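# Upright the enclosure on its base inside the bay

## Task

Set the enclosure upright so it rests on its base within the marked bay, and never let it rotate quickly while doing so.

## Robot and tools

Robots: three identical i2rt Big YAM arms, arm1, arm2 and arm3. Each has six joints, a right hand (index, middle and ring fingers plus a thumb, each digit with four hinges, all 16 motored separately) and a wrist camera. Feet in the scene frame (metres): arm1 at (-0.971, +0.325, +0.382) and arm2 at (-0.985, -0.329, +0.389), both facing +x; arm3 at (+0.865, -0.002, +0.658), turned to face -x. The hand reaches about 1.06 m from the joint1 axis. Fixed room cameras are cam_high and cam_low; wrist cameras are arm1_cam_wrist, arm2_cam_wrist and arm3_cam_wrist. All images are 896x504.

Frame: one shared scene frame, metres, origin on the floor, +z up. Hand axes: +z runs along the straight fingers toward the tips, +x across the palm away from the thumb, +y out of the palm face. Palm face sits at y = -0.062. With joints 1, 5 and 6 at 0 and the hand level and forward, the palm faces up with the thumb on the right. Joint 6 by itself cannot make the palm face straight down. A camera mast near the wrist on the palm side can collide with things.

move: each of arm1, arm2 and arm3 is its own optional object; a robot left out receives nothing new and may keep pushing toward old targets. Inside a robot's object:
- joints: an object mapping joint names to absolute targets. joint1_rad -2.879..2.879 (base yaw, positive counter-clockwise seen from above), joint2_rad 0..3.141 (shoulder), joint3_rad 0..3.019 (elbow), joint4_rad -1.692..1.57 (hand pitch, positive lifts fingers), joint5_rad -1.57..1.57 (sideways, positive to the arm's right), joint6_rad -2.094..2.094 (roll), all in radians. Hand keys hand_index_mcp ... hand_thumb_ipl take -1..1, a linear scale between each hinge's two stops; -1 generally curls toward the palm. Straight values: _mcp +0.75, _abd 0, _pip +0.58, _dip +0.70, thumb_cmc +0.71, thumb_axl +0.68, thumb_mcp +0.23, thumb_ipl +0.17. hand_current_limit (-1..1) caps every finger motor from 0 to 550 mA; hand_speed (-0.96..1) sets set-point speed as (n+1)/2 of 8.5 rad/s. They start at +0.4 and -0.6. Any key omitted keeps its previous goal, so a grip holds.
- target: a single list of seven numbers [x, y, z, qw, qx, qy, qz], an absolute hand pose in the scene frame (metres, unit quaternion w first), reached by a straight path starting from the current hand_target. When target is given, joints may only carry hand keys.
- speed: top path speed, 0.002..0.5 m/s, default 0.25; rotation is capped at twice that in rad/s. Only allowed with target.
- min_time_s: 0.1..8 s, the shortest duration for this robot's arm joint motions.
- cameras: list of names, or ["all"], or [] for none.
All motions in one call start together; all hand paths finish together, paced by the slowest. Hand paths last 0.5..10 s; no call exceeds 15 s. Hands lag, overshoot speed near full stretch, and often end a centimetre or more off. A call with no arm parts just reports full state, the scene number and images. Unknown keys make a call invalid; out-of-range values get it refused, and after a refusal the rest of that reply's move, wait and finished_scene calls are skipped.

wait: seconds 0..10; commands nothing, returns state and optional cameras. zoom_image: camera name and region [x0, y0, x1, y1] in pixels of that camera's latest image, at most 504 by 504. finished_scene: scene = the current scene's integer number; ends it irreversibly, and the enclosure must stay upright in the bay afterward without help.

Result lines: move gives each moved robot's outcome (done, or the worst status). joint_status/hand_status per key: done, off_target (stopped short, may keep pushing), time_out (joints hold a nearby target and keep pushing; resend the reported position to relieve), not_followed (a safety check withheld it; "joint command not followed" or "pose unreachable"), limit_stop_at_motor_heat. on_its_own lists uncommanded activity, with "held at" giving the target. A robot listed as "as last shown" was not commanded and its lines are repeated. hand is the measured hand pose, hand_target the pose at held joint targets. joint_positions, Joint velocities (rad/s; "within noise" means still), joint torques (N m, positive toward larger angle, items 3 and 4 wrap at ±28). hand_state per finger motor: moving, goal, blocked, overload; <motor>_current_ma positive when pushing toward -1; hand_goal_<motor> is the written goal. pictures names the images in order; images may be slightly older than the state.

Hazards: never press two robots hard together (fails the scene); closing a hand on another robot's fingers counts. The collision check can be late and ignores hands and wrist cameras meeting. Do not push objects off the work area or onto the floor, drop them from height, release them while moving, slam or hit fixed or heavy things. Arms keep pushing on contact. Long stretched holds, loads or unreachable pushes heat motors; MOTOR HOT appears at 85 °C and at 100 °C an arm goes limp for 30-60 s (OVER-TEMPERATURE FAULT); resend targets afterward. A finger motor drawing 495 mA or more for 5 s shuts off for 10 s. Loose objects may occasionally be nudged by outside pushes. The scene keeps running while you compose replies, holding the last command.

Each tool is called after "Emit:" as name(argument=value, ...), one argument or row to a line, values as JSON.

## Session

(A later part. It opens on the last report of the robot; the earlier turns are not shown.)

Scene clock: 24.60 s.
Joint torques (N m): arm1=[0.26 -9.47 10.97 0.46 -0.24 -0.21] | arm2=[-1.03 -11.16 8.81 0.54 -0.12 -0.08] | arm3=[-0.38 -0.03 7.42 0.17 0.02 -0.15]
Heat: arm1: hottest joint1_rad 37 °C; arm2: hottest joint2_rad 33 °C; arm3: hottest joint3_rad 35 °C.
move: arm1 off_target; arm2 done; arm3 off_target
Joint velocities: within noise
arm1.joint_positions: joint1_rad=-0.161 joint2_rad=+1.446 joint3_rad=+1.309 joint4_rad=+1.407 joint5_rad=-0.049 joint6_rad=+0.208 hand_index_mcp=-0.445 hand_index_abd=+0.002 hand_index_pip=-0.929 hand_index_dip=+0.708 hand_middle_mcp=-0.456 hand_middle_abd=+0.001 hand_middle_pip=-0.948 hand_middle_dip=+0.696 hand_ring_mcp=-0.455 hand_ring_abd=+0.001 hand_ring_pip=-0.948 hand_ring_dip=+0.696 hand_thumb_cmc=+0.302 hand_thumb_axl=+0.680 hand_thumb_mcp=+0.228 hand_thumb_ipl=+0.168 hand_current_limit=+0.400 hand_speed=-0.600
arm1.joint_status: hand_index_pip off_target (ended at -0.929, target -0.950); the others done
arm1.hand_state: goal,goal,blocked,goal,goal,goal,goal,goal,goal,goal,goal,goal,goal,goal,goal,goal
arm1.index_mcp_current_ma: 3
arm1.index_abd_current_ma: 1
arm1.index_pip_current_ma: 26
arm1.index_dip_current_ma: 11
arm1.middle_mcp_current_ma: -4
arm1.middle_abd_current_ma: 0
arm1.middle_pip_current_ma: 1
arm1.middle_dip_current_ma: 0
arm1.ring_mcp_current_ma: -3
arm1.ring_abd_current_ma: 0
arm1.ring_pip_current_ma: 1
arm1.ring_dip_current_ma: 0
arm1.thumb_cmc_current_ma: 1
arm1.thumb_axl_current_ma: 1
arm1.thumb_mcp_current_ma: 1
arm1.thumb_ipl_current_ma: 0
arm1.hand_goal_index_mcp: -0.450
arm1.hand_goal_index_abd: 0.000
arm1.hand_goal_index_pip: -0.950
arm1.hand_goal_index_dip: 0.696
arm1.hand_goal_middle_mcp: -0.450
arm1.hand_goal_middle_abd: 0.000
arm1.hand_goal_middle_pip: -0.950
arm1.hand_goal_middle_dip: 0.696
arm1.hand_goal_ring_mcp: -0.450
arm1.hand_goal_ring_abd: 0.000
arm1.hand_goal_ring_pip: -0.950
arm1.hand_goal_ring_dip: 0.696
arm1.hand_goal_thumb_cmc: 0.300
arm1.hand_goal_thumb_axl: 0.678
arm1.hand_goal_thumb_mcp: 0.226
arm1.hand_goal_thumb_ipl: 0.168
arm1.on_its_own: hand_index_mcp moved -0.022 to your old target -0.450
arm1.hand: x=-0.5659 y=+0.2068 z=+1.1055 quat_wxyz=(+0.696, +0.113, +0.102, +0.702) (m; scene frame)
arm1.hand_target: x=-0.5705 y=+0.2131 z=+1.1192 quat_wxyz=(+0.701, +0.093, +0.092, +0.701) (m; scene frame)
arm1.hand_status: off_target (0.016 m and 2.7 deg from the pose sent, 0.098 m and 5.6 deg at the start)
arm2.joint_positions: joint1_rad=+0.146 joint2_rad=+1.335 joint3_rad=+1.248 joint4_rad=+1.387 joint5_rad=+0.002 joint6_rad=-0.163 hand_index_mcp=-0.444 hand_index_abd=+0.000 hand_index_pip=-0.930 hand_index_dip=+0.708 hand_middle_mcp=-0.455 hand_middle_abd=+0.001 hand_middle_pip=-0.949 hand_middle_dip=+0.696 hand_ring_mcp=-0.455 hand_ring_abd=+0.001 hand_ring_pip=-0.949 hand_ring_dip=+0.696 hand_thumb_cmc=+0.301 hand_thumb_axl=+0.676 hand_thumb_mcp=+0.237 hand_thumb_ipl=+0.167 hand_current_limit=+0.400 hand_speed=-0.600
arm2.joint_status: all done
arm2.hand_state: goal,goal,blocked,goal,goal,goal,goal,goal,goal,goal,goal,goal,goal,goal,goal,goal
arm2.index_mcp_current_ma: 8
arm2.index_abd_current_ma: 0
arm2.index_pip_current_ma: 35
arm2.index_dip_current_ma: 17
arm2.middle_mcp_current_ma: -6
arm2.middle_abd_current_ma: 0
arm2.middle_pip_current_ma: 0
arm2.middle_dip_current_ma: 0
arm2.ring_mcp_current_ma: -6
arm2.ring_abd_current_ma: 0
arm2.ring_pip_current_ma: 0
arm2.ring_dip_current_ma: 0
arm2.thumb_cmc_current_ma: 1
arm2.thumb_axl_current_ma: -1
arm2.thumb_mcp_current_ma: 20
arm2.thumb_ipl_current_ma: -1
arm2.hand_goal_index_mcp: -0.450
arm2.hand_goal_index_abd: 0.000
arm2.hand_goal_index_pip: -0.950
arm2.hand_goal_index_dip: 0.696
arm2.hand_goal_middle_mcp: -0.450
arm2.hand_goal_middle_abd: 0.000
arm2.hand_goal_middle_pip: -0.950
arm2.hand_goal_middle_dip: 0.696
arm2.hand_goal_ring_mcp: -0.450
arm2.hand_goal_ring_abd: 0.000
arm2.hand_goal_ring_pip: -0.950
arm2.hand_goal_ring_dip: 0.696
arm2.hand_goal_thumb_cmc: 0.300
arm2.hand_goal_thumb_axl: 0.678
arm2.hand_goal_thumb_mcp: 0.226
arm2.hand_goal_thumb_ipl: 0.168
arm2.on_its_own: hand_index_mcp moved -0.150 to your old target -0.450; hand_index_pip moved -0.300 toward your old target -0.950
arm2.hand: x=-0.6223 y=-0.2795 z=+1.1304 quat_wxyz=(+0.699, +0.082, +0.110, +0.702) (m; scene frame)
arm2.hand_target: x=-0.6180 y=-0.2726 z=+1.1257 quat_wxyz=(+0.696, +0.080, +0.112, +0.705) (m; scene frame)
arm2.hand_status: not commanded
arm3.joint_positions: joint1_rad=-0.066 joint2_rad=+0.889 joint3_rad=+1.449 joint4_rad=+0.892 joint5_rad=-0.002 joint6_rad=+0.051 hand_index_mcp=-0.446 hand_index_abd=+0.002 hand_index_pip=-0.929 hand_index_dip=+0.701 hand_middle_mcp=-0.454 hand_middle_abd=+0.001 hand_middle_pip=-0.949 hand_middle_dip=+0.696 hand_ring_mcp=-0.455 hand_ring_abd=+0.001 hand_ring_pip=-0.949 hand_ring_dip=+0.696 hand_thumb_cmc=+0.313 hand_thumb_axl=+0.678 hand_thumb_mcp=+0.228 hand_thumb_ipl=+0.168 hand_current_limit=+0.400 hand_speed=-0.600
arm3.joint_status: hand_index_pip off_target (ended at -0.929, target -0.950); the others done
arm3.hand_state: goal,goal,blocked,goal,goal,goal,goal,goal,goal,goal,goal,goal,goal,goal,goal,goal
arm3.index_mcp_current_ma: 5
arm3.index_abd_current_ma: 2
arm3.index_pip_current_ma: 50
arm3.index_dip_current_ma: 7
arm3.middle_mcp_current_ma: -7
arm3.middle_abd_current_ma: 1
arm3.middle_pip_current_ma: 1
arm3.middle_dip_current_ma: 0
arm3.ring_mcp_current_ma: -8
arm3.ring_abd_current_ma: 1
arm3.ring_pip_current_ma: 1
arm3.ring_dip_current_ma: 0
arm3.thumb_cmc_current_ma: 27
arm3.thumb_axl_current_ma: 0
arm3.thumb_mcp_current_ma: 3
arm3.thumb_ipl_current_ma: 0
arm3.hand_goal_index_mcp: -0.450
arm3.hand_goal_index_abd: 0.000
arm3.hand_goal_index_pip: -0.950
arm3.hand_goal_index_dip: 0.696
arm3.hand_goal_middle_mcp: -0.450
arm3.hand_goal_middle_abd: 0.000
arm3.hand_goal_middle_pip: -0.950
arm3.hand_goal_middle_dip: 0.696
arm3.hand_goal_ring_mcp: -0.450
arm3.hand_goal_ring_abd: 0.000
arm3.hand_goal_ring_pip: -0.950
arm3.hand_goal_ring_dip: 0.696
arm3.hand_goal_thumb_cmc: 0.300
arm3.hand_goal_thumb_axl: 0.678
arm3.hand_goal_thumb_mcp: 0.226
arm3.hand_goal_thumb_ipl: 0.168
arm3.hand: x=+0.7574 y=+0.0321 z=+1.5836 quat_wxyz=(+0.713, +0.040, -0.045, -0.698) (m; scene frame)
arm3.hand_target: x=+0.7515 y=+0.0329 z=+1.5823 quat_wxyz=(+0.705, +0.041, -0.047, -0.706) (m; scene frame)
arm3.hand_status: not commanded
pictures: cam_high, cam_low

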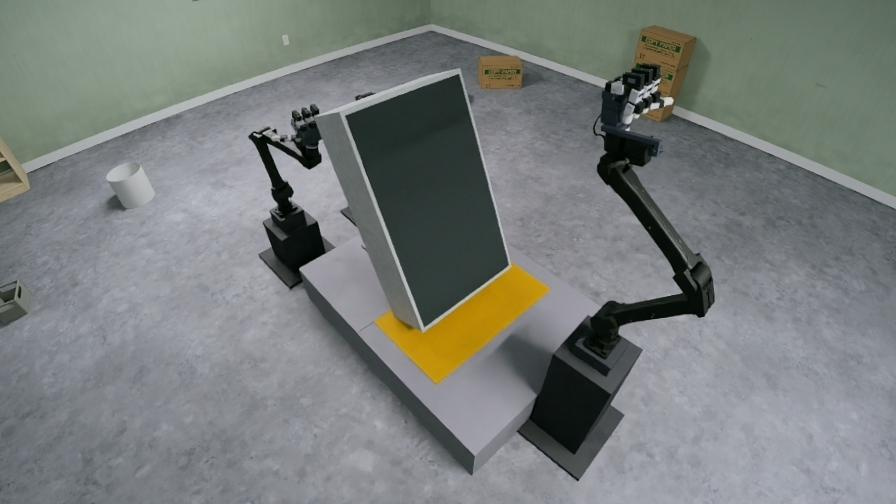

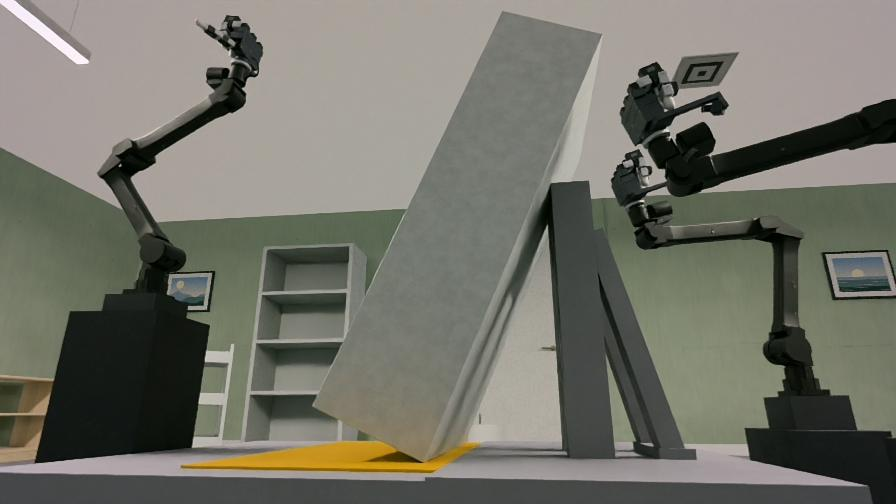

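Emit:
move(
  arm1={"target":[-0.51,0.213,1.15,0.701,0.0923,0.0923,0.701],"speed":0.15},
  arm2={"target":[-0.51,-0.2575,1.15,0.701,0.0923,0.0923,0.701],"speed":0.15},
  arm3={"target":[0.265,0.0225,1.325,0.683,0.183,-0.183,-0.683],"speed":0.15},
  cameras=["cam_low","cam_high"],
)

Scene clock: 29.33 s.
Joint torques (N m): arm1=[0.62 -10.99 11.1 -0.16 -0.03 -0.2] | arm2=[-0.62 -16.03 12.6 -0.46 -0.08 -0.13] | arm3=[1.03 -15.91 13.65 0.57 -0.08 -0.23]
Heat: arm1: hottest joint1_rad 37 °C; arm2: hottest joint2_rad 33 °C; arm3: hottest joint3_rad 36 °C.
move: arm1 off_target; arm2 off_target; arm3 off_target
Joint velocities: within noise
arm1.joint_positions: joint1_rad=-0.145 joint2_rad=+1.583 joint3_rad=+1.557 joint4_rad=+1.321 joint5_rad=-0.049 joint6_rad=+0.186 hand_index_mcp=-0.445 hand_index_abd=+0.002 hand_index_pip=-0.929 hand_index_dip=+0.708 hand_middle_mcp=-0.456 hand_middle_abd=+0.001 hand_middle_pip=-0.948 hand_middle_dip=+0.696 hand_ring_mcp=-0.455 hand_ring_abd=+0.001 hand_ring_pip=-0.948 hand_ring_dip=+0.696 hand_thumb_cmc=+0.302 hand_thumb_axl=+0.680 hand_thumb_mcp=+0.228 hand_thumb_ipl=+0.168 hand_current_limit=+0.400 hand_speed=-0.600
arm1.joint_status: not commanded
arm1.hand_state: goal,goal,blocked,goal,goal,goal,goal,goal,goal,goal,goal,goal,goal,goal,goal,goal
arm1.index_mcp_current_ma: 3
arm1.index_abd_current_ma: 1
arm1.index_pip_current_ma: 26
arm1.index_dip_current_ma: 11
arm1.middle_mcp_current_ma: -4
arm1.middle_abd_current_ma: 0
arm1.middle_pip_current_ma: 1
arm1.middle_dip_current_ma: 0
arm1.ring_mcp_current_ma: -3
arm1.ring_abd_current_ma: 0
arm1.ring_pip_current_ma: 1
arm1.ring_dip_current_ma: 0
arm1.thumb_cmc_current_ma: 1
arm1.thumb_axl_current_ma: 1
arm1.thumb_mcp_current_ma: 1
arm1.thumb_ipl_current_ma: 0
arm1.hand_goal_index_mcp: -0.450
arm1.hand_goal_index_abd: 0.000
arm1.hand_goal_index_pip: -0.950
arm1.hand_goal_index_dip: 0.696
arm1.hand_goal_middle_mcp: -0.450
arm1.hand_goal_middle_abd: 0.000
arm1.hand_goal_middle_pip: -0.950
arm1.hand_goal_middle_dip: 0.696
arm1.hand_goal_ring_mcp: -0.450
arm1.hand_goal_ring_abd: 0.000
arm1.hand_goal_ring_pip: -0.950
arm1.hand_goal_ring_dip: 0.696
arm1.hand_goal_thumb_cmc: 0.300
arm1.hand_goal_thumb_axl: 0.678
arm1.hand_goal_thumb_mcp: 0.226
arm1.hand_goal_thumb_ipl: 0.168
arm1.hand: x=-0.5160 y=+0.2056 z=+1.1412 quat_wxyz=(+0.700, +0.101, +0.098, +0.700) (m; scene frame)
arm1.hand_target: x=-0.5105 y=+0.2130 z=+1.1492 quat_wxyz=(+0.701, +0.093, +0.093, +0.701) (m; scene frame)
arm1.hand_status: off_target (0.013 m and 1.2 deg from the pose sent, 0.072 m and 2.7 deg at the start)
arm2.joint_positions: joint1_rad=+0.150 joint2_rad=+1.616 joint3_rad=+1.592 joint4_rad=+1.334 joint5_rad=+0.042 joint6_rad=-0.172 hand_index_mcp=-0.444 hand_index_abd=+0.000 hand_index_pip=-0.930 hand_index_dip=+0.708 hand_middle_mcp=-0.455 hand_middle_abd=+0.001 hand_middle_pip=-0.949 hand_middle_dip=+0.696 hand_ring_mcp=-0.455 hand_ring_abd=+0.001 hand_ring_pip=-0.949 hand_ring_dip=+0.696 hand_thumb_cmc=+0.301 hand_thumb_axl=+0.676 hand_thumb_mcp=+0.236 hand_thumb_ipl=+0.167 hand_current_limit=+0.400 hand_speed=-0.600
arm2.joint_status: not commanded
arm2.hand_state: goal,goal,blocked,goal,goal,goal,goal,goal,goal,goal,goal,goal,goal,goal,goal,goal
arm2.index_mcp_current_ma: 8
arm2.index_abd_current_ma: 0
arm2.index_pip_current_ma: 35
arm2.index_dip_current_ma: 17
arm2.middle_mcp_current_ma: -6
arm2.middle_abd_current_ma: 0
arm2.middle_pip_current_ma: 0
arm2.middle_dip_current_ma: 0
arm2.ring_mcp_current_ma: -6
arm2.ring_abd_current_ma: 0
arm2.ring_pip_current_ma: 0
arm2.ring_dip_current_ma: 0
arm2.thumb_cmc_current_ma: 1
arm2.thumb_axl_current_ma: -1
arm2.thumb_mcp_current_ma: 20
arm2.thumb_ipl_current_ma: -1
arm2.hand_goal_index_mcp: -0.450
arm2.hand_goal_index_abd: 0.000
arm2.hand_goal_index_pip: -0.950
arm2.hand_goal_index_dip: 0.696
arm2.hand_goal_middle_mcp: -0.450
arm2.hand_goal_middle_abd: 0.000
arm2.hand_goal_middle_pip: -0.950
arm2.hand_goal_middle_dip: 0.696
arm2.hand_goal_ring_mcp: -0.450
arm2.hand_goal_ring_abd: 0.000
arm2.hand_goal_ring_pip: -0.950
arm2.hand_goal_ring_dip: 0.696
arm2.hand_goal_thumb_cmc: 0.300
arm2.hand_goal_thumb_axl: 0.678
arm2.hand_goal_thumb_mcp: 0.226
arm2.hand_goal_thumb_ipl: 0.168
arm2.hand: x=-0.5167 y=-0.2658 z=+1.1441 quat_wxyz=(+0.703, +0.095, +0.096, +0.699) (m; scene frame)
arm2.hand_target: x=-0.5105 y=-0.2575 z=+1.1493 quat_wxyz=(+0.701, +0.092, +0.093, +0.701) (m; scene frame)
arm2.hand_status: off_target (0.012 m and 0.6 deg from the pose sent, 0.116 m and 2.4 deg at the start)
arm3.joint_positions: joint1_rad=-0.046 joint2_rad=+1.787 joint3_rad=+1.549 joint4_rad=+1.248 joint5_rad=-0.002 joint6_rad=+0.008 hand_index_mcp=-0.446 hand_index_abd=+0.002 hand_index_pip=-0.929 hand_index_dip=+0.701 hand_middle_mcp=-0.454 hand_middle_abd=+0.001 hand_middle_pip=-0.949 hand_middle_dip=+0.696 hand_ring_mcp=-0.455 hand_ring_abd=+0.001 hand_ring_pip=-0.949 hand_ring_dip=+0.696 hand_thumb_cmc=+0.313 hand_thumb_axl=+0.678 hand_thumb_mcp=+0.228 hand_thumb_ipl=+0.168 hand_current_limit=+0.400 hand_speed=-0.600
arm3.joint_status: not commanded
arm3.hand_state: goal,goal,blocked,goal,goal,goal,goal,goal,goal,goal,goal,goal,goal,goal,goal,goal
arm3.index_mcp_current_ma: 5
arm3.index_abd_current_ma: 2
arm3.index_pip_current_ma: 50
arm3.index_dip_current_ma: 7
arm3.middle_mcp_current_ma: -7
arm3.middle_abd_current_ma: 1
arm3.middle_pip_current_ma: 1
arm3.middle_dip_current_ma: 0
arm3.ring_mcp_current_ma: -8
arm3.ring_abd_current_ma: 1
arm3.ring_pip_current_ma: 1
arm3.ring_dip_current_ma: 0
arm3.thumb_cmc_current_ma: 26
arm3.thumb_axl_current_ma: 0
arm3.thumb_mcp_current_ma: 3
arm3.thumb_ipl_current_ma: 0
arm3.hand_goal_index_mcp: -0.450
arm3.hand_goal_index_abd: 0.000
arm3.hand_goal_index_pip: -0.950
arm3.hand_goal_index_dip: 0.696
arm3.hand_goal_middle_mcp: -0.450
arm3.hand_goal_middle_abd: 0.000
arm3.hand_goal_middle_pip: -0.950
arm3.hand_goal_middle_dip: 0.696
arm3.hand_goal_ring_mcp: -0.450
arm3.hand_goal_ring_abd: 0.000
arm3.hand_goal_ring_pip: -0.950
arm3.hand_goal_ring_dip: 0.696
arm3.hand_goal_thumb_cmc: 0.300
arm3.hand_goal_thumb_axl: 0.678
arm3.hand_goal_thumb_mcp: 0.226
arm3.hand_goal_thumb_ipl: 0.168
arm3.hand: x=+0.2629 y=+0.0302 z=+1.3066 quat_wxyz=(+0.679, +0.194, -0.199, -0.679) (m; scene frame)
arm3.hand_target: x=+0.2662 y=+0.0225 z=+1.3242 quat_wxyz=(+0.683, +0.183, -0.183, -0.683) (m; scene frame)
arm3.hand_status: off_target (0.020 m and 2.3 deg from the pose sent, 0.556 m and 23.1 deg at the start)
pictures: cam_high, cam_low

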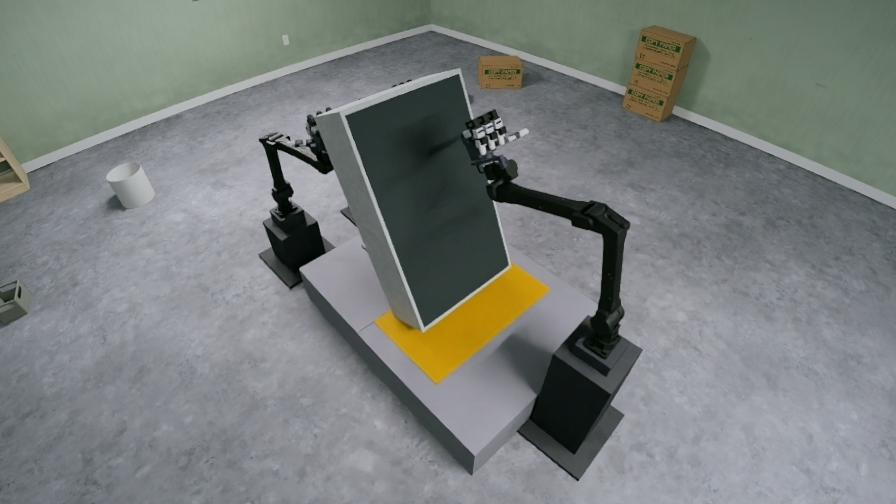

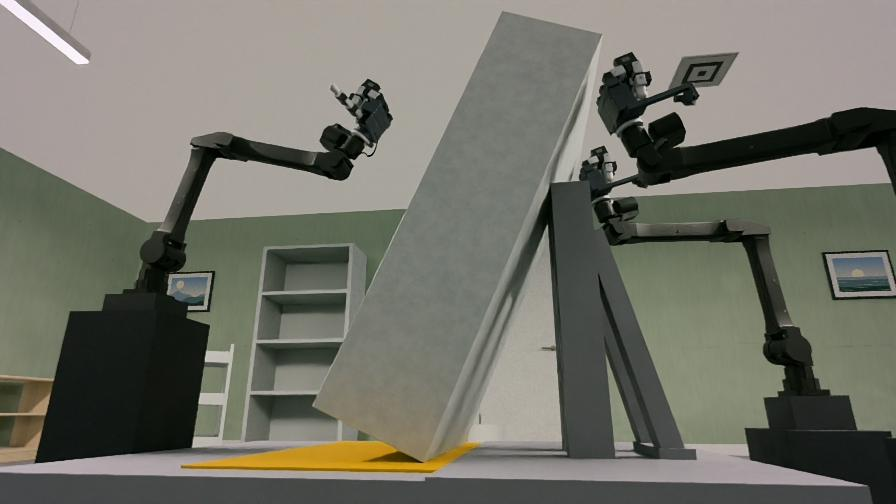

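Emit:
move(
  arm1={"target":[-0.464,0.22,1.155,0.701,0.0923,0.0923,0.701],"speed":0.05},
  arm2={"target":[-0.464,-0.2505,1.155,0.701,0.0923,0.0923,0.701],"speed":0.05},
  cameras=["cam_low"],
)

Emit:
zoom_image(
  camera="cam_low",
  region=[480, 0, 780, 240],
)

Scene clock: 31.03 s.
Joint torques (N m): arm1=[1.32 -10.7 13.37 -1.06 -0.33 -0.1] | arm2=[-0.62 -14.39 15.46 -2.45 -0.25 -0.08] | arm3=[1.32 -15.62 13.65 0.62 -0.06 -0.22]
Heat: arm1: hottest joint1_rad 37 °C; arm2: hottest joint2_rad 33 °C; arm3: hottest joint3_rad 36 °C.
move: arm1 off_target; arm2 off_target
Joint velocities: within noise
arm1.joint_positions: joint1_rad=-0.123 joint2_rad=+1.677 joint3_rad=+1.681 joint4_rad=+1.307 joint5_rad=-0.035 joint6_rad=+0.148 hand_index_mcp=-0.445 hand_index_abd=+0.002 hand_index_pip=-0.929 hand_index_dip=+0.708 hand_middle_mcp=-0.456 hand_middle_abd=+0.001 hand_middle_pip=-0.948 hand_middle_dip=+0.696 hand_ring_mcp=-0.455 hand_ring_abd=+0.001 hand_ring_pip=-0.948 hand_ring_dip=+0.696 hand_thumb_cmc=+0.303 hand_thumb_axl=+0.680 hand_thumb_mcp=+0.228 hand_thumb_ipl=+0.168 hand_current_limit=+0.400 hand_speed=-0.600
arm1.joint_status: not commanded
arm1.hand_state: goal,goal,blocked,goal,goal,goal,goal,goal,goal,goal,goal,goal,goal,goal,goal,goal
arm1.index_mcp_current_ma: 3
arm1.index_abd_current_ma: 1
arm1.index_pip_current_ma: 25
arm1.index_dip_current_ma: 11
arm1.middle_mcp_current_ma: -4
arm1.middle_abd_current_ma: 0
arm1.middle_pip_current_ma: 1
arm1.middle_dip_current_ma: 0
arm1.ring_mcp_current_ma: -3
arm1.ring_abd_current_ma: 0
arm1.ring_pip_current_ma: 1
arm1.ring_dip_current_ma: 0
arm1.thumb_cmc_current_ma: 1
arm1.thumb_axl_current_ma: 1
arm1.thumb_mcp_current_ma: 1
arm1.thumb_ipl_current_ma: 0
arm1.hand_goal_index_mcp: -0.450
arm1.hand_goal_index_abd: 0.000
arm1.hand_goal_index_pip: -0.950
arm1.hand_goal_index_dip: 0.696
arm1.hand_goal_middle_mcp: -0.450
arm1.hand_goal_middle_abd: 0.000
arm1.hand_goal_middle_pip: -0.950
arm1.hand_goal_middle_dip: 0.696
arm1.hand_goal_ring_mcp: -0.450
arm1.hand_goal_ring_abd: 0.000
arm1.hand_goal_ring_pip: -0.950
arm1.hand_goal_ring_dip: 0.696
arm1.hand_goal_thumb_cmc: 0.300
arm1.hand_goal_thumb_axl: 0.678
arm1.hand_goal_thumb_mcp: 0.226
arm1.hand_goal_thumb_ipl: 0.168
arm1.hand: x=-0.4841 y=+0.2114 z=+1.1437 quat_wxyz=(+0.707, +0.096, +0.090, +0.695) (m; scene frame)
arm1.hand_target: x=-0.4662 y=+0.2206 z=+1.1528 quat_wxyz=(+0.701, +0.093, +0.093, +0.701) (m; scene frame)
arm1.hand_status: off_target (0.025 m and 1.0 deg from the pose sent, 0.056 m and 1.2 deg at the start)
arm2.joint_positions: joint1_rad=+0.151 joint2_rad=+1.705 joint3_rad=+1.714 joint4_rad=+1.344 joint5_rad=+0.046 joint6_rad=-0.182 hand_index_mcp=-0.444 hand_index_abd=+0.000 hand_index_pip=-0.930 hand_index_dip=+0.708 hand_middle_mcp=-0.456 hand_middle_abd=+0.001 hand_middle_pip=-0.949 hand_middle_dip=+0.696 hand_ring_mcp=-0.456 hand_ring_abd=+0.001 hand_ring_pip=-0.949 hand_ring_dip=+0.696 hand_thumb_cmc=+0.302 hand_thumb_axl=+0.676 hand_thumb_mcp=+0.236 hand_thumb_ipl=+0.167 hand_current_limit=+0.400 hand_speed=-0.600
arm2.joint_status: not commanded
arm2.hand_state: goal,goal,blocked,goal,goal,goal,goal,goal,goal,goal,goal,goal,goal,goal,goal,goal
arm2.index_mcp_current_ma: 8
arm2.index_abd_current_ma: 0
arm2.index_pip_current_ma: 34
arm2.index_dip_current_ma: 17
arm2.middle_mcp_current_ma: -6
arm2.middle_abd_current_ma: 0
arm2.middle_pip_current_ma: 0
arm2.middle_dip_current_ma: 0
arm2.ring_mcp_current_ma: -7
arm2.ring_abd_current_ma: 0
arm2.ring_pip_current_ma: 0
arm2.ring_dip_current_ma: 0
arm2.thumb_cmc_current_ma: 1
arm2.thumb_axl_current_ma: -1
arm2.thumb_mcp_current_ma: 19
arm2.thumb_ipl_current_ma: -1
arm2.hand_goal_index_mcp: -0.450
arm2.hand_goal_index_abd: 0.000
arm2.hand_goal_index_pip: -0.950
arm2.hand_goal_index_dip: 0.696
arm2.hand_goal_middle_mcp: -0.450
arm2.hand_goal_middle_abd: 0.000
arm2.hand_goal_middle_pip: -0.950
arm2.hand_goal_middle_dip: 0.696
arm2.hand_goal_ring_mcp: -0.450
arm2.hand_goal_ring_abd: 0.000
arm2.hand_goal_ring_pip: -0.950
arm2.hand_goal_ring_dip: 0.696
arm2.hand_goal_thumb_cmc: 0.300
arm2.hand_goal_thumb_axl: 0.678
arm2.hand_goal_thumb_mcp: 0.226
arm2.hand_goal_thumb_ipl: 0.168
arm2.hand: x=-0.4955 y=-0.2613 z=+1.1464 quat_wxyz=(+0.707, +0.084, +0.078, +0.698) (m; scene frame)
arm2.hand_target: x=-0.4673 y=-0.2509 z=+1.1509 quat_wxyz=(+0.701, +0.093, +0.093, +0.701) (m; scene frame)
arm2.hand_status: off_target (0.034 m and 2.1 deg from the pose sent, 0.056 m and 0.6 deg at the start)
arm3: as last shown
pictures: cam_low

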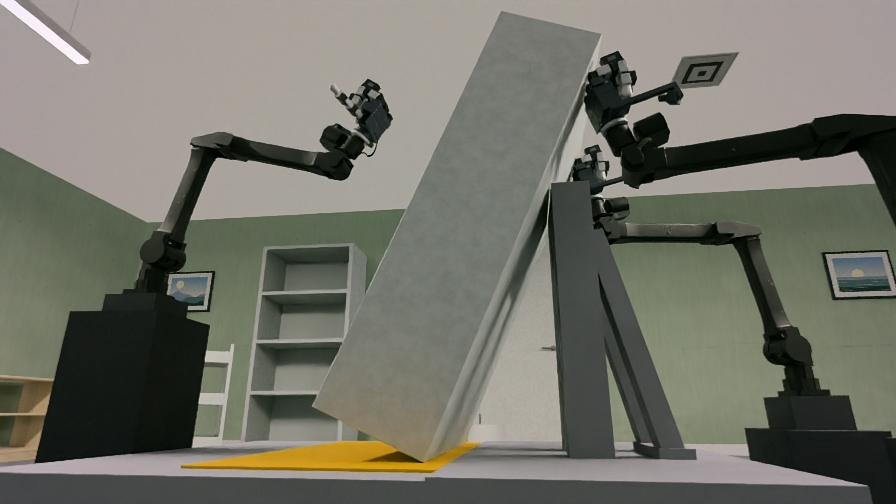

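Scaled by 1.680 from the camera's 896x504 image, which has a finer 1280x720 frame.

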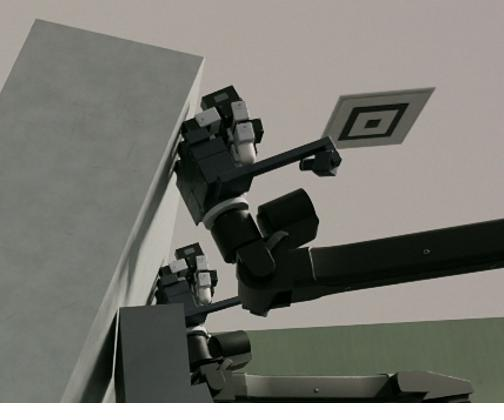

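Emit:
move(
  arm1={"target":[-0.41,0.22,1.185,0.6984,0.1106,0.1106,0.6984],"speed":0.04},
  arm2={"target":[-0.41,-0.2505,1.185,0.6984,0.1106,0.1106,0.6984],"speed":0.04},
  cameras=["cam_low"],
)

Scene clock: 33.77 s.
Joint torques (N m): arm1=[0.73 -13.45 13.09 -1.47 -0.41 -0.09] | arm2=[-1.61 -17.79 12.86 -2.11 -0.33 0.06] | arm3=[1.38 -15.97 13.72 0.59 -0.08 -0.23]
Heat: arm1: hottest joint1_rad 37 °C; arm2: hottest joint2_rad 33 °C; arm3: hottest joint3_rad 37 °C.
move: arm1 off_target; arm2 off_target
Joint velocities: within noise
arm1.joint_positions: joint1_rad=-0.110 joint2_rad=+1.811 joint3_rad=+1.937 joint4_rad=+1.139 joint5_rad=-0.037 joint6_rad=+0.133 hand_index_mcp=-0.445 hand_index_abd=+0.002 hand_index_pip=-0.929 hand_index_dip=+0.708 hand_middle_mcp=-0.456 hand_middle_abd=+0.001 hand_middle_pip=-0.948 hand_middle_dip=+0.696 hand_ring_mcp=-0.455 hand_ring_abd=+0.001 hand_ring_pip=-0.948 hand_ring_dip=+0.696 hand_thumb_cmc=+0.303 hand_thumb_axl=+0.680 hand_thumb_mcp=+0.228 hand_thumb_ipl=+0.168 hand_current_limit=+0.400 hand_speed=-0.600
arm1.joint_status: not commanded
arm1.hand_state: goal,goal,blocked,goal,goal,goal,goal,goal,goal,goal,goal,goal,goal,goal,goal,goal
arm1.index_mcp_current_ma: 3
arm1.index_abd_current_ma: 1
arm1.index_pip_current_ma: 25
arm1.index_dip_current_ma: 11
arm1.middle_mcp_current_ma: -4
arm1.middle_abd_current_ma: 0
arm1.middle_pip_current_ma: 1
arm1.middle_dip_current_ma: 0
arm1.ring_mcp_current_ma: -3
arm1.ring_abd_current_ma: 0
arm1.ring_pip_current_ma: 1
arm1.ring_dip_current_ma: 0
arm1.thumb_cmc_current_ma: 1
arm1.thumb_axl_current_ma: 1
arm1.thumb_mcp_current_ma: 1
arm1.thumb_ipl_current_ma: 0
arm1.hand_goal_index_mcp: -0.450
arm1.hand_goal_index_abd: 0.000
arm1.hand_goal_index_pip: -0.950
arm1.hand_goal_index_dip: 0.696
arm1.hand_goal_middle_mcp: -0.450
arm1.hand_goal_middle_abd: 0.000
arm1.hand_goal_middle_pip: -0.950
arm1.hand_goal_middle_dip: 0.696
arm1.hand_goal_ring_mcp: -0.450
arm1.hand_goal_ring_abd: 0.000
arm1.hand_goal_ring_pip: -0.950
arm1.hand_goal_ring_dip: 0.696
arm1.hand_goal_thumb_cmc: 0.300
arm1.hand_goal_thumb_axl: 0.678
arm1.hand_goal_thumb_mcp: 0.226
arm1.hand_goal_thumb_ipl: 0.168
arm1.hand: x=-0.4264 y=+0.2104 z=+1.1731 quat_wxyz=(+0.705, +0.112, +0.106, +0.693) (m; scene frame)
arm1.hand_target: x=-0.4122 y=+0.2205 z=+1.1828 quat_wxyz=(+0.698, +0.111, +0.111, +0.698) (m; scene frame)
arm1.hand_status: off_target (0.022 m and 1.1 deg from the pose sent, 0.085 m and 3.0 deg at the start)
arm2.joint_positions: joint1_rad=+0.151 joint2_rad=+1.845 joint3_rad=+2.014 joint4_rad=+1.146 joint5_rad=+0.054 joint6_rad=-0.177 hand_index_mcp=-0.444 hand_index_abd=+0.000 hand_index_pip=-0.930 hand_index_dip=+0.708 hand_middle_mcp=-0.456 hand_middle_abd=+0.001 hand_middle_pip=-0.949 hand_middle_dip=+0.696 hand_ring_mcp=-0.456 hand_ring_abd=+0.001 hand_ring_pip=-0.949 hand_ring_dip=+0.696 hand_thumb_cmc=+0.302 hand_thumb_axl=+0.676 hand_thumb_mcp=+0.236 hand_thumb_ipl=+0.167 hand_current_limit=+0.400 hand_speed=-0.600
arm2.joint_status: not commanded
arm2.hand_state: goal,goal,blocked,goal,goal,goal,goal,goal,goal,goal,goal,goal,goal,goal,goal,goal
arm2.index_mcp_current_ma: 8
arm2.index_abd_current_ma: 0
arm2.index_pip_current_ma: 34
arm2.index_dip_current_ma: 17
arm2.middle_mcp_current_ma: -6
arm2.middle_abd_current_ma: 0
arm2.middle_pip_current_ma: 0
arm2.middle_dip_current_ma: 0
arm2.ring_mcp_current_ma: -7
arm2.ring_abd_current_ma: 0
arm2.ring_pip_current_ma: 0
arm2.ring_dip_current_ma: 0
arm2.thumb_cmc_current_ma: 2
arm2.thumb_axl_current_ma: -1
arm2.thumb_mcp_current_ma: 19
arm2.thumb_ipl_current_ma: -1
arm2.hand_goal_index_mcp: -0.450
arm2.hand_goal_index_abd: 0.000
arm2.hand_goal_index_pip: -0.950
arm2.hand_goal_index_dip: 0.696
arm2.hand_goal_middle_mcp: -0.450
arm2.hand_goal_middle_abd: 0.000
arm2.hand_goal_middle_pip: -0.950
arm2.hand_goal_middle_dip: 0.696
arm2.hand_goal_ring_mcp: -0.450
arm2.hand_goal_ring_abd: 0.000
arm2.hand_goal_ring_pip: -0.950
arm2.hand_goal_ring_dip: 0.696
arm2.hand_goal_thumb_cmc: 0.300
arm2.hand_goal_thumb_axl: 0.678
arm2.hand_goal_thumb_mcp: 0.226
arm2.hand_goal_thumb_ipl: 0.168
arm2.hand: x=-0.4417 y=-0.2540 z=+1.1881 quat_wxyz=(+0.704, +0.098, +0.090, +0.697) (m; scene frame)
arm2.hand_target: x=-0.4125 y=-0.2509 z=+1.1819 quat_wxyz=(+0.698, +0.111, +0.111, +0.698) (m; scene frame)
arm2.hand_status: off_target (0.032 m and 2.9 deg from the pose sent, 0.094 m and 5.0 deg at the start)
arm3: as last shown
pictures: cam_low

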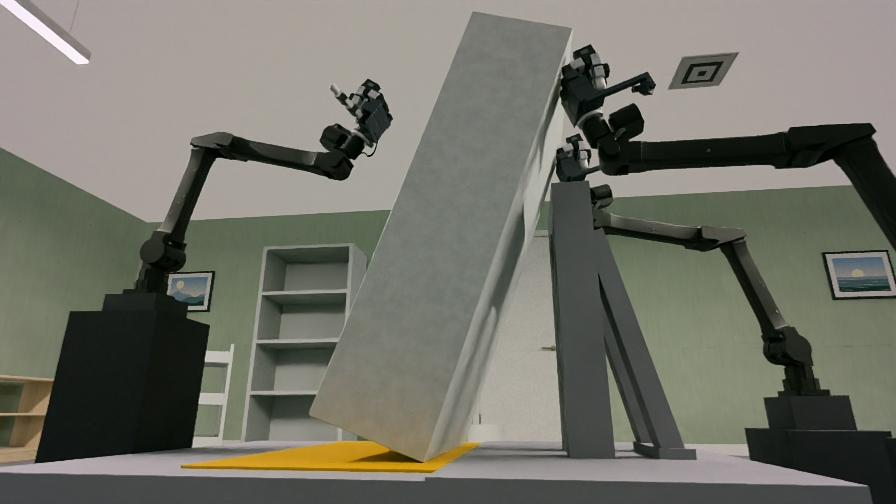

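Emit:
move(
  arm1={"target":[-0.365,0.22,1.205,0.6953,0.1289,0.1289,0.6953],"speed":0.04},
  arm2={"target":[-0.358,-0.2505,1.195,0.6953,0.1289,0.1289,0.6953],"speed":0.04},
  arm3={"target":[0.11,0.015,1.34,0.683,0.183,-0.183,-0.683],"speed":0.12},
  cameras=["cam_low","cam_high"],
)

Scene clock: 36.47 s.
Joint torques (N m): arm1=[0.62 -14.45 11.22 -0.72 -0.42 -0.09] | arm2=[-2.43 -18.67 11.45 -1.54 -0.3 0.16] | arm3=[1.32 -21.42 13.93 0.42 0.03 -0.22]
Heat: arm1: hottest joint1_rad 37 °C; arm2: hottest joint2_rad 33 °C; arm3: hottest joint3_rad 37 °C.
move: arm1 off_target; arm2 off_target; arm3 off_target
Joint velocities: within noise
arm1.joint_positions: joint1_rad=-0.103 joint2_rad=+1.929 joint3_rad=+2.206 joint4_rad=+0.950 joint5_rad=-0.040 joint6_rad=+0.124 hand_index_mcp=-0.445 hand_index_abd=+0.002 hand_index_pip=-0.929 hand_index_dip=+0.708 hand_middle_mcp=-0.456 hand_middle_abd=+0.001 hand_middle_pip=-0.948 hand_middle_dip=+0.696 hand_ring_mcp=-0.455 hand_ring_abd=+0.001 hand_ring_pip=-0.948 hand_ring_dip=+0.696 hand_thumb_cmc=+0.303 hand_thumb_axl=+0.680 hand_thumb_mcp=+0.228 hand_thumb_ipl=+0.168 hand_current_limit=+0.400 hand_speed=-0.600
arm1.joint_status: not commanded
arm1.hand_state: goal,goal,blocked,goal,goal,goal,goal,goal,goal,goal,goal,goal,goal,goal,goal,goal
arm1.index_mcp_current_ma: 3
arm1.index_abd_current_ma: 1
arm1.index_pip_current_ma: 25
arm1.index_dip_current_ma: 11
arm1.middle_mcp_current_ma: -4
arm1.middle_abd_current_ma: 0
arm1.middle_pip_current_ma: 1
arm1.middle_dip_current_ma: 0
arm1.ring_mcp_current_ma: -3
arm1.ring_abd_current_ma: 0
arm1.ring_pip_current_ma: 1
arm1.ring_dip_current_ma: 0
arm1.thumb_cmc_current_ma: 1
arm1.thumb_axl_current_ma: 1
arm1.thumb_mcp_current_ma: 1
arm1.thumb_ipl_current_ma: 0
arm1.hand_goal_index_mcp: -0.450
arm1.hand_goal_index_abd: 0.000
arm1.hand_goal_index_pip: -0.950
arm1.hand_goal_index_dip: 0.696
arm1.hand_goal_middle_mcp: -0.450
arm1.hand_goal_middle_abd: 0.000
arm1.hand_goal_middle_pip: -0.950
arm1.hand_goal_middle_dip: 0.696
arm1.hand_goal_ring_mcp: -0.450
arm1.hand_goal_ring_abd: 0.000
arm1.hand_goal_ring_pip: -0.950
arm1.hand_goal_ring_dip: 0.696
arm1.hand_goal_thumb_cmc: 0.300
arm1.hand_goal_thumb_axl: 0.678
arm1.hand_goal_thumb_mcp: 0.226
arm1.hand_goal_thumb_ipl: 0.168
arm1.hand: x=-0.3873 y=+0.2093 z=+1.2086 quat_wxyz=(+0.703, +0.126, +0.119, +0.690) (m; scene frame)
arm1.hand_target: x=-0.3666 y=+0.2204 z=+1.2032 quat_wxyz=(+0.695, +0.130, +0.130, +0.695) (m; scene frame)
arm1.hand_status: off_target (0.025 m and 1.6 deg from the pose sent, 0.070 m and 3.5 deg at the start)
arm2.joint_positions: joint1_rad=+0.145 joint2_rad=+1.983 joint3_rad=+2.281 joint4_rad=+0.974 joint5_rad=+0.057 joint6_rad=-0.171 hand_index_mcp=-0.444 hand_index_abd=+0.000 hand_index_pip=-0.930 hand_index_dip=+0.708 hand_middle_mcp=-0.456 hand_middle_abd=+0.001 hand_middle_pip=-0.949 hand_middle_dip=+0.696 hand_ring_mcp=-0.456 hand_ring_abd=+0.001 hand_ring_pip=-0.949 hand_ring_dip=+0.696 hand_thumb_cmc=+0.302 hand_thumb_axl=+0.676 hand_thumb_mcp=+0.236 hand_thumb_ipl=+0.167 hand_current_limit=+0.400 hand_speed=-0.600
arm2.joint_status: not commanded
arm2.hand_state: goal,goal,blocked,goal,goal,goal,goal,goal,goal,goal,goal,goal,goal,goal,goal,goal
arm2.index_mcp_current_ma: 8
arm2.index_abd_current_ma: 0
arm2.index_pip_current_ma: 34
arm2.index_dip_current_ma: 17
arm2.middle_mcp_current_ma: -6
arm2.middle_abd_current_ma: 0
arm2.middle_pip_current_ma: 0
arm2.middle_dip_current_ma: 0
arm2.ring_mcp_current_ma: -7
arm2.ring_abd_current_ma: 0
arm2.ring_pip_current_ma: 0
arm2.ring_dip_current_ma: 0
arm2.thumb_cmc_current_ma: 2
arm2.thumb_axl_current_ma: -1
arm2.thumb_mcp_current_ma: 19
arm2.thumb_ipl_current_ma: -1
arm2.hand_goal_index_mcp: -0.450
arm2.hand_goal_index_abd: 0.000
arm2.hand_goal_index_pip: -0.950
arm2.hand_goal_index_dip: 0.696
arm2.hand_goal_middle_mcp: -0.450
arm2.hand_goal_middle_abd: 0.000
arm2.hand_goal_middle_pip: -0.950
arm2.hand_goal_middle_dip: 0.696
arm2.hand_goal_ring_mcp: -0.450
arm2.hand_goal_ring_abd: 0.000
arm2.hand_goal_ring_pip: -0.950
arm2.hand_goal_ring_dip: 0.696
arm2.hand_goal_thumb_cmc: 0.300
arm2.hand_goal_thumb_axl: 0.678
arm2.hand_goal_thumb_mcp: 0.226
arm2.hand_goal_thumb_ipl: 0.168
arm2.hand: x=-0.3956 y=-0.2509 z=+1.2099 quat_wxyz=(+0.703, +0.112, +0.106, +0.694) (m; scene frame)
arm2.hand_target: x=-0.3607 y=-0.2509 z=+1.1919 quat_wxyz=(+0.695, +0.130, +0.130, +0.695) (m; scene frame)
arm2.hand_status: off_target (0.040 m and 3.4 deg from the pose sent, 0.084 m and 5.8 deg at the start)
arm3.joint_positions: joint1_rad=-0.036 joint2_rad=+2.282 joint3_rad=+2.405 joint4_rad=+0.899 joint5_rad=+0.000 joint6_rad=+0.000 hand_index_mcp=-0.446 hand_index_abd=+0.002 hand_index_pip=-0.929 hand_index_dip=+0.701 hand_middle_mcp=-0.455 hand_middle_abd=+0.001 hand_middle_pip=-0.949 hand_middle_dip=+0.696 hand_ring_mcp=-0.455 hand_ring_abd=+0.001 hand_ring_pip=-0.949 hand_ring_dip=+0.696 hand_thumb_cmc=+0.313 hand_thumb_axl=+0.678 hand_thumb_mcp=+0.228 hand_thumb_ipl=+0.168 hand_current_limit=+0.400 hand_speed=-0.600
arm3.joint_status: not commanded
arm3.hand_state: goal,goal,blocked,goal,goal,goal,goal,goal,goal,goal,goal,goal,goal,goal,goal,goal
arm3.index_mcp_current_ma: 5
arm3.index_abd_current_ma: 2
arm3.index_pip_current_ma: 50
arm3.index_dip_current_ma: 7
arm3.middle_mcp_current_ma: -8
arm3.middle_abd_current_ma: 1
arm3.middle_pip_current_ma: 1
arm3.middle_dip_current_ma: 0
arm3.ring_mcp_current_ma: -9
arm3.ring_abd_current_ma: 1
arm3.ring_pip_current_ma: 1
arm3.ring_dip_current_ma: 0
arm3.thumb_cmc_current_ma: 26
arm3.thumb_axl_current_ma: 0
arm3.thumb_mcp_current_ma: 3
arm3.thumb_ipl_current_ma: 0
arm3.hand_goal_index_mcp: -0.450
arm3.hand_goal_index_abd: 0.000
arm3.hand_goal_index_pip: -0.950
arm3.hand_goal_index_dip: 0.696
arm3.hand_goal_middle_mcp: -0.450
arm3.hand_goal_middle_abd: 0.000
arm3.hand_goal_middle_pip: -0.950
arm3.hand_goal_middle_dip: 0.696
arm3.hand_goal_ring_mcp: -0.450
arm3.hand_goal_ring_abd: 0.000
arm3.hand_goal_ring_pip: -0.950
arm3.hand_goal_ring_dip: 0.696
arm3.hand_goal_thumb_cmc: 0.300
arm3.hand_goal_thumb_axl: 0.678
arm3.hand_goal_thumb_mcp: 0.226
arm3.hand_goal_thumb_ipl: 0.168
arm3.hand: x=+0.1066 y=+0.0240 z=+1.3308 quat_wxyz=(+0.681, +0.191, -0.194, -0.680) (m; scene frame)
arm3.hand_target: x=+0.1107 y=+0.0152 z=+1.3396 quat_wxyz=(+0.683, +0.183, -0.184, -0.683) (m; scene frame)
arm3.hand_status: off_target (0.013 m and 1.6 deg from the pose sent, 0.157 m and 2.3 deg at the start)
pictures: cam_high, cam_low

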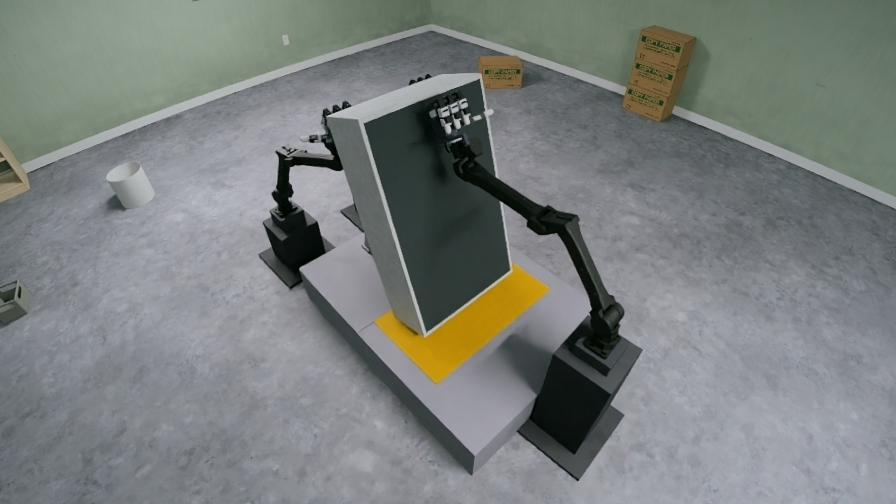

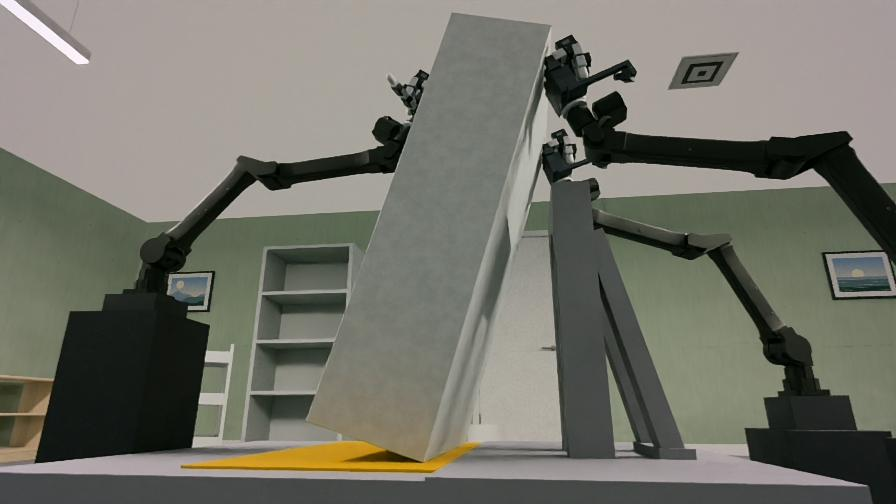

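Emit:
move(
  arm1={"target":[-0.327,0.22,1.215,0.6917,0.147,0.147,0.6917],"speed":0.04},
  arm2={"target":[-0.319,-0.2505,1.205,0.6917,0.147,0.147,0.6917],"speed":0.04},
  arm3={"target":[0.08,0.015,1.34,0.683,0.183,-0.183,-0.683],"speed":0.04},
  cameras=["cam_low","cam_high"],
)

Scene clock: 39.70 s.
Joint torques (N m): arm1=[0.85 -16.21 10.35 -0.28 -0.38 -0.1] | arm2=[-2.32 -20.66 10.63 -1.13 -0.35 0.14] | arm3=[1.44 -22.3 13.09 0.31 -0.05 -0.18]
Heat: arm1: hottest joint1_rad 37 °C; arm2: hottest joint2_rad 34 °C; arm3: hottest joint3_rad 38 °C.
move: arm1 off_target; arm2 off_target; arm3 done
Joint velocities: within noise
arm1.joint_positions: joint1_rad=-0.098 joint2_rad=+2.056 joint3_rad=+2.457 joint4_rad=+0.773 joint5_rad=-0.045 joint6_rad=+0.118 hand_index_mcp=-0.445 hand_index_abd=+0.002 hand_index_pip=-0.929 hand_index_dip=+0.708 hand_middle_mcp=-0.456 hand_middle_abd=+0.001 hand_middle_pip=-0.948 hand_middle_dip=+0.696 hand_ring_mcp=-0.455 hand_ring_abd=+0.001 hand_ring_pip=-0.948 hand_ring_dip=+0.696 hand_thumb_cmc=+0.303 hand_thumb_axl=+0.680 hand_thumb_mcp=+0.228 hand_thumb_ipl=+0.168 hand_current_limit=+0.400 hand_speed=-0.600
arm1.joint_status: not commanded
arm1.hand_state: goal,goal,blocked,goal,goal,goal,goal,goal,goal,goal,goal,goal,goal,goal,goal,goal
arm1.index_mcp_current_ma: 3
arm1.index_abd_current_ma: 1
arm1.index_pip_current_ma: 25
arm1.index_dip_current_ma: 11
arm1.middle_mcp_current_ma: -4
arm1.middle_abd_current_ma: 0
arm1.middle_pip_current_ma: 1
arm1.middle_dip_current_ma: 0
arm1.ring_mcp_current_ma: -3
arm1.ring_abd_current_ma: 0
arm1.ring_pip_current_ma: 1
arm1.ring_dip_current_ma: 0
arm1.thumb_cmc_current_ma: 1
arm1.thumb_axl_current_ma: 1
arm1.thumb_mcp_current_ma: 1
arm1.thumb_ipl_current_ma: 0
arm1.hand_goal_index_mcp: -0.450
arm1.hand_goal_index_abd: 0.000
arm1.hand_goal_index_pip: -0.950
arm1.hand_goal_index_dip: 0.696
arm1.hand_goal_middle_mcp: -0.450
arm1.hand_goal_middle_abd: 0.000
arm1.hand_goal_middle_pip: -0.950
arm1.hand_goal_middle_dip: 0.696
arm1.hand_goal_ring_mcp: -0.450
arm1.hand_goal_ring_abd: 0.000
arm1.hand_goal_ring_pip: -0.950
arm1.hand_goal_ring_dip: 0.696
arm1.hand_goal_thumb_cmc: 0.300
arm1.hand_goal_thumb_axl: 0.678
arm1.hand_goal_thumb_mcp: 0.226
arm1.hand_goal_thumb_ipl: 0.168
arm1.hand: x=-0.3486 y=+0.2084 z=+1.2251 quat_wxyz=(+0.699, +0.144, +0.138, +0.687) (m; scene frame)
arm1.hand_target: x=-0.3283 y=+0.2204 z=+1.2140 quat_wxyz=(+0.691, +0.148, +0.148, +0.692) (m; scene frame)
arm1.hand_status: off_target (0.027 m and 1.5 deg from the pose sent, 0.062 m and 4.2 deg at the start)
arm2.joint_positions: joint1_rad=+0.137 joint2_rad=+2.135 joint3_rad=+2.582 joint4_rad=+0.771 joint5_rad=+0.063 joint6_rad=-0.160 hand_index_mcp=-0.444 hand_index_abd=+0.000 hand_index_pip=-0.930 hand_index_dip=+0.708 hand_middle_mcp=-0.456 hand_middle_abd=+0.001 hand_middle_pip=-0.949 hand_middle_dip=+0.696 hand_ring_mcp=-0.456 hand_ring_abd=+0.001 hand_ring_pip=-0.949 hand_ring_dip=+0.696 hand_thumb_cmc=+0.302 hand_thumb_axl=+0.676 hand_thumb_mcp=+0.236 hand_thumb_ipl=+0.167 hand_current_limit=+0.400 hand_speed=-0.600
arm2.joint_status: not commanded
arm2.hand_state: goal,goal,blocked,goal,goal,goal,goal,goal,goal,goal,goal,goal,goal,goal,goal,goal
arm2.index_mcp_current_ma: 8
arm2.index_abd_current_ma: 0
arm2.index_pip_current_ma: 34
arm2.index_dip_current_ma: 17
arm2.middle_mcp_current_ma: -6
arm2.middle_abd_current_ma: 0
arm2.middle_pip_current_ma: 0
arm2.middle_dip_current_ma: 0
arm2.ring_mcp_current_ma: -7
arm2.ring_abd_current_ma: 0
arm2.ring_pip_current_ma: 0
arm2.ring_dip_current_ma: 0
arm2.thumb_cmc_current_ma: 2
arm2.thumb_axl_current_ma: -1
arm2.thumb_mcp_current_ma: 18
arm2.thumb_ipl_current_ma: -1
arm2.hand_goal_index_mcp: -0.450
arm2.hand_goal_index_abd: 0.000
arm2.hand_goal_index_pip: -0.950
arm2.hand_goal_index_dip: 0.696
arm2.hand_goal_middle_mcp: -0.450
arm2.hand_goal_middle_abd: 0.000
arm2.hand_goal_middle_pip: -0.950
arm2.hand_goal_middle_dip: 0.696
arm2.hand_goal_ring_mcp: -0.450
arm2.hand_goal_ring_abd: 0.000
arm2.hand_goal_ring_pip: -0.950
arm2.hand_goal_ring_dip: 0.696
arm2.hand_goal_thumb_cmc: 0.300
arm2.hand_goal_thumb_axl: 0.678
arm2.hand_goal_thumb_mcp: 0.226
arm2.hand_goal_thumb_ipl: 0.168
arm2.hand: x=-0.3557 y=-0.2512 z=+1.2266 quat_wxyz=(+0.700, +0.131, +0.125, +0.691) (m; scene frame)
arm2.hand_target: x=-0.3210 y=-0.2507 z=+1.2028 quat_wxyz=(+0.691, +0.148, +0.148, +0.691) (m; scene frame)
arm2.hand_status: off_target (0.043 m and 3.2 deg from the pose sent, 0.077 m and 6.3 deg at the start)
arm3.joint_positions: joint1_rad=-0.036 joint2_rad=+2.523 joint3_rad=+2.881 joint4_rad=+0.665 joint5_rad=+0.000 joint6_rad=-0.003 hand_index_mcp=-0.446 hand_index_abd=+0.002 hand_index_pip=-0.929 hand_index_dip=+0.701 hand_middle_mcp=-0.455 hand_middle_abd=+0.001 hand_middle_pip=-0.949 hand_middle_dip=+0.696 hand_ring_mcp=-0.455 hand_ring_abd=+0.001 hand_ring_pip=-0.949 hand_ring_dip=+0.696 hand_thumb_cmc=+0.312 hand_thumb_axl=+0.678 hand_thumb_mcp=+0.228 hand_thumb_ipl=+0.168 hand_current_limit=+0.400 hand_speed=-0.600
arm3.joint_status: not commanded
arm3.hand_state: goal,goal,blocked,goal,goal,goal,goal,goal,goal,goal,goal,goal,goal,goal,goal,goal
arm3.index_mcp_current_ma: 5
arm3.index_abd_current_ma: 2
arm3.index_pip_current_ma: 50
arm3.index_dip_current_ma: 7
arm3.middle_mcp_current_ma: -8
arm3.middle_abd_current_ma: 1
arm3.middle_pip_current_ma: 1
arm3.middle_dip_current_ma: 0
arm3.ring_mcp_current_ma: -9
arm3.ring_abd_current_ma: 1
arm3.ring_pip_current_ma: 1
arm3.ring_dip_current_ma: 0
arm3.thumb_cmc_current_ma: 25
arm3.thumb_axl_current_ma: 0
arm3.thumb_mcp_current_ma: 3
arm3.thumb_ipl_current_ma: 0
arm3.hand_goal_index_mcp: -0.450
arm3.hand_goal_index_abd: 0.000
arm3.hand_goal_index_pip: -0.950
arm3.hand_goal_index_dip: 0.696
arm3.hand_goal_middle_mcp: -0.450
arm3.hand_goal_middle_abd: 0.000
arm3.hand_goal_middle_pip: -0.950
arm3.hand_goal_middle_dip: 0.696
arm3.hand_goal_ring_mcp: -0.450
arm3.hand_goal_ring_abd: 0.000
arm3.hand_goal_ring_pip: -0.950
arm3.hand_goal_ring_dip: 0.696
arm3.hand_goal_thumb_cmc: 0.300
arm3.hand_goal_thumb_axl: 0.678
arm3.hand_goal_thumb_mcp: 0.226
arm3.hand_goal_thumb_ipl: 0.168
arm3.hand: x=+0.0788 y=+0.0238 z=+1.3393 quat_wxyz=(+0.680, +0.191, -0.194, -0.681) (m; scene frame)
arm3.hand_target: x=+0.0809 y=+0.0151 z=+1.3395 quat_wxyz=(+0.682, +0.189, -0.188, -0.681) (m; scene frame)
arm3.hand_status: done (0.009 m and 1.6 deg from the pose sent, 0.030 m and 1.6 deg at the start; a joint's target at an end of its range on 19 of 56 steps)
pictures: cam_high, cam_low

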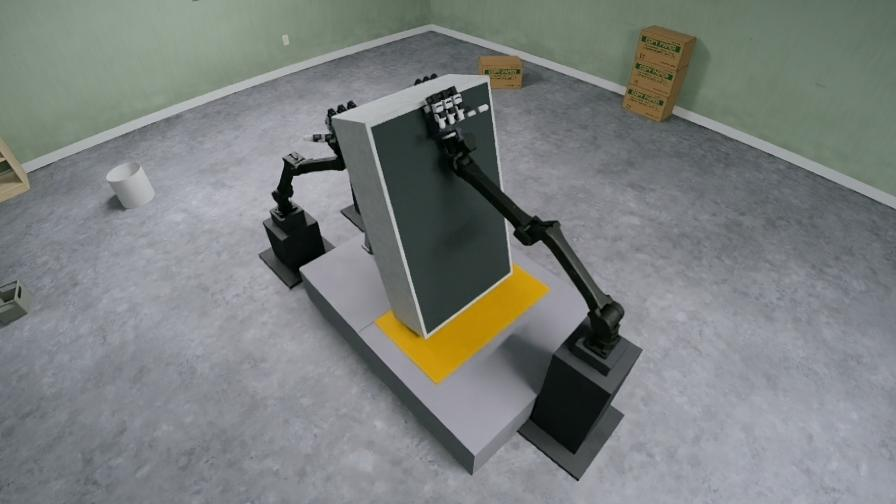

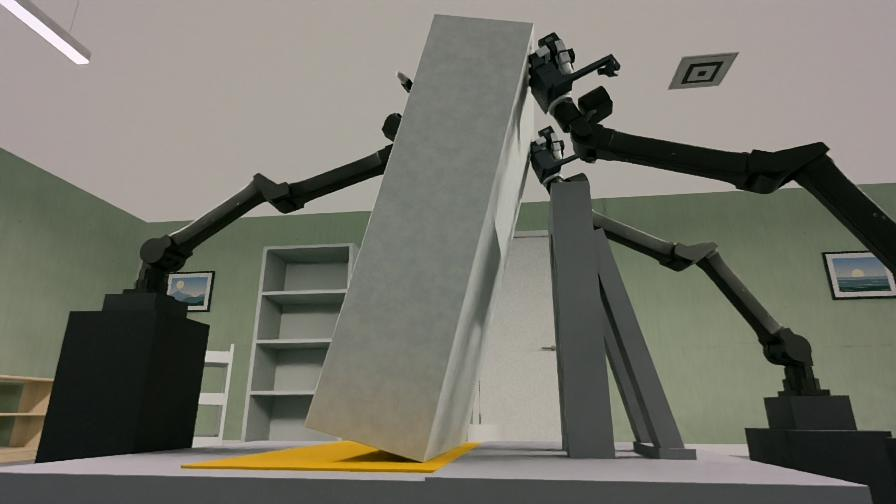

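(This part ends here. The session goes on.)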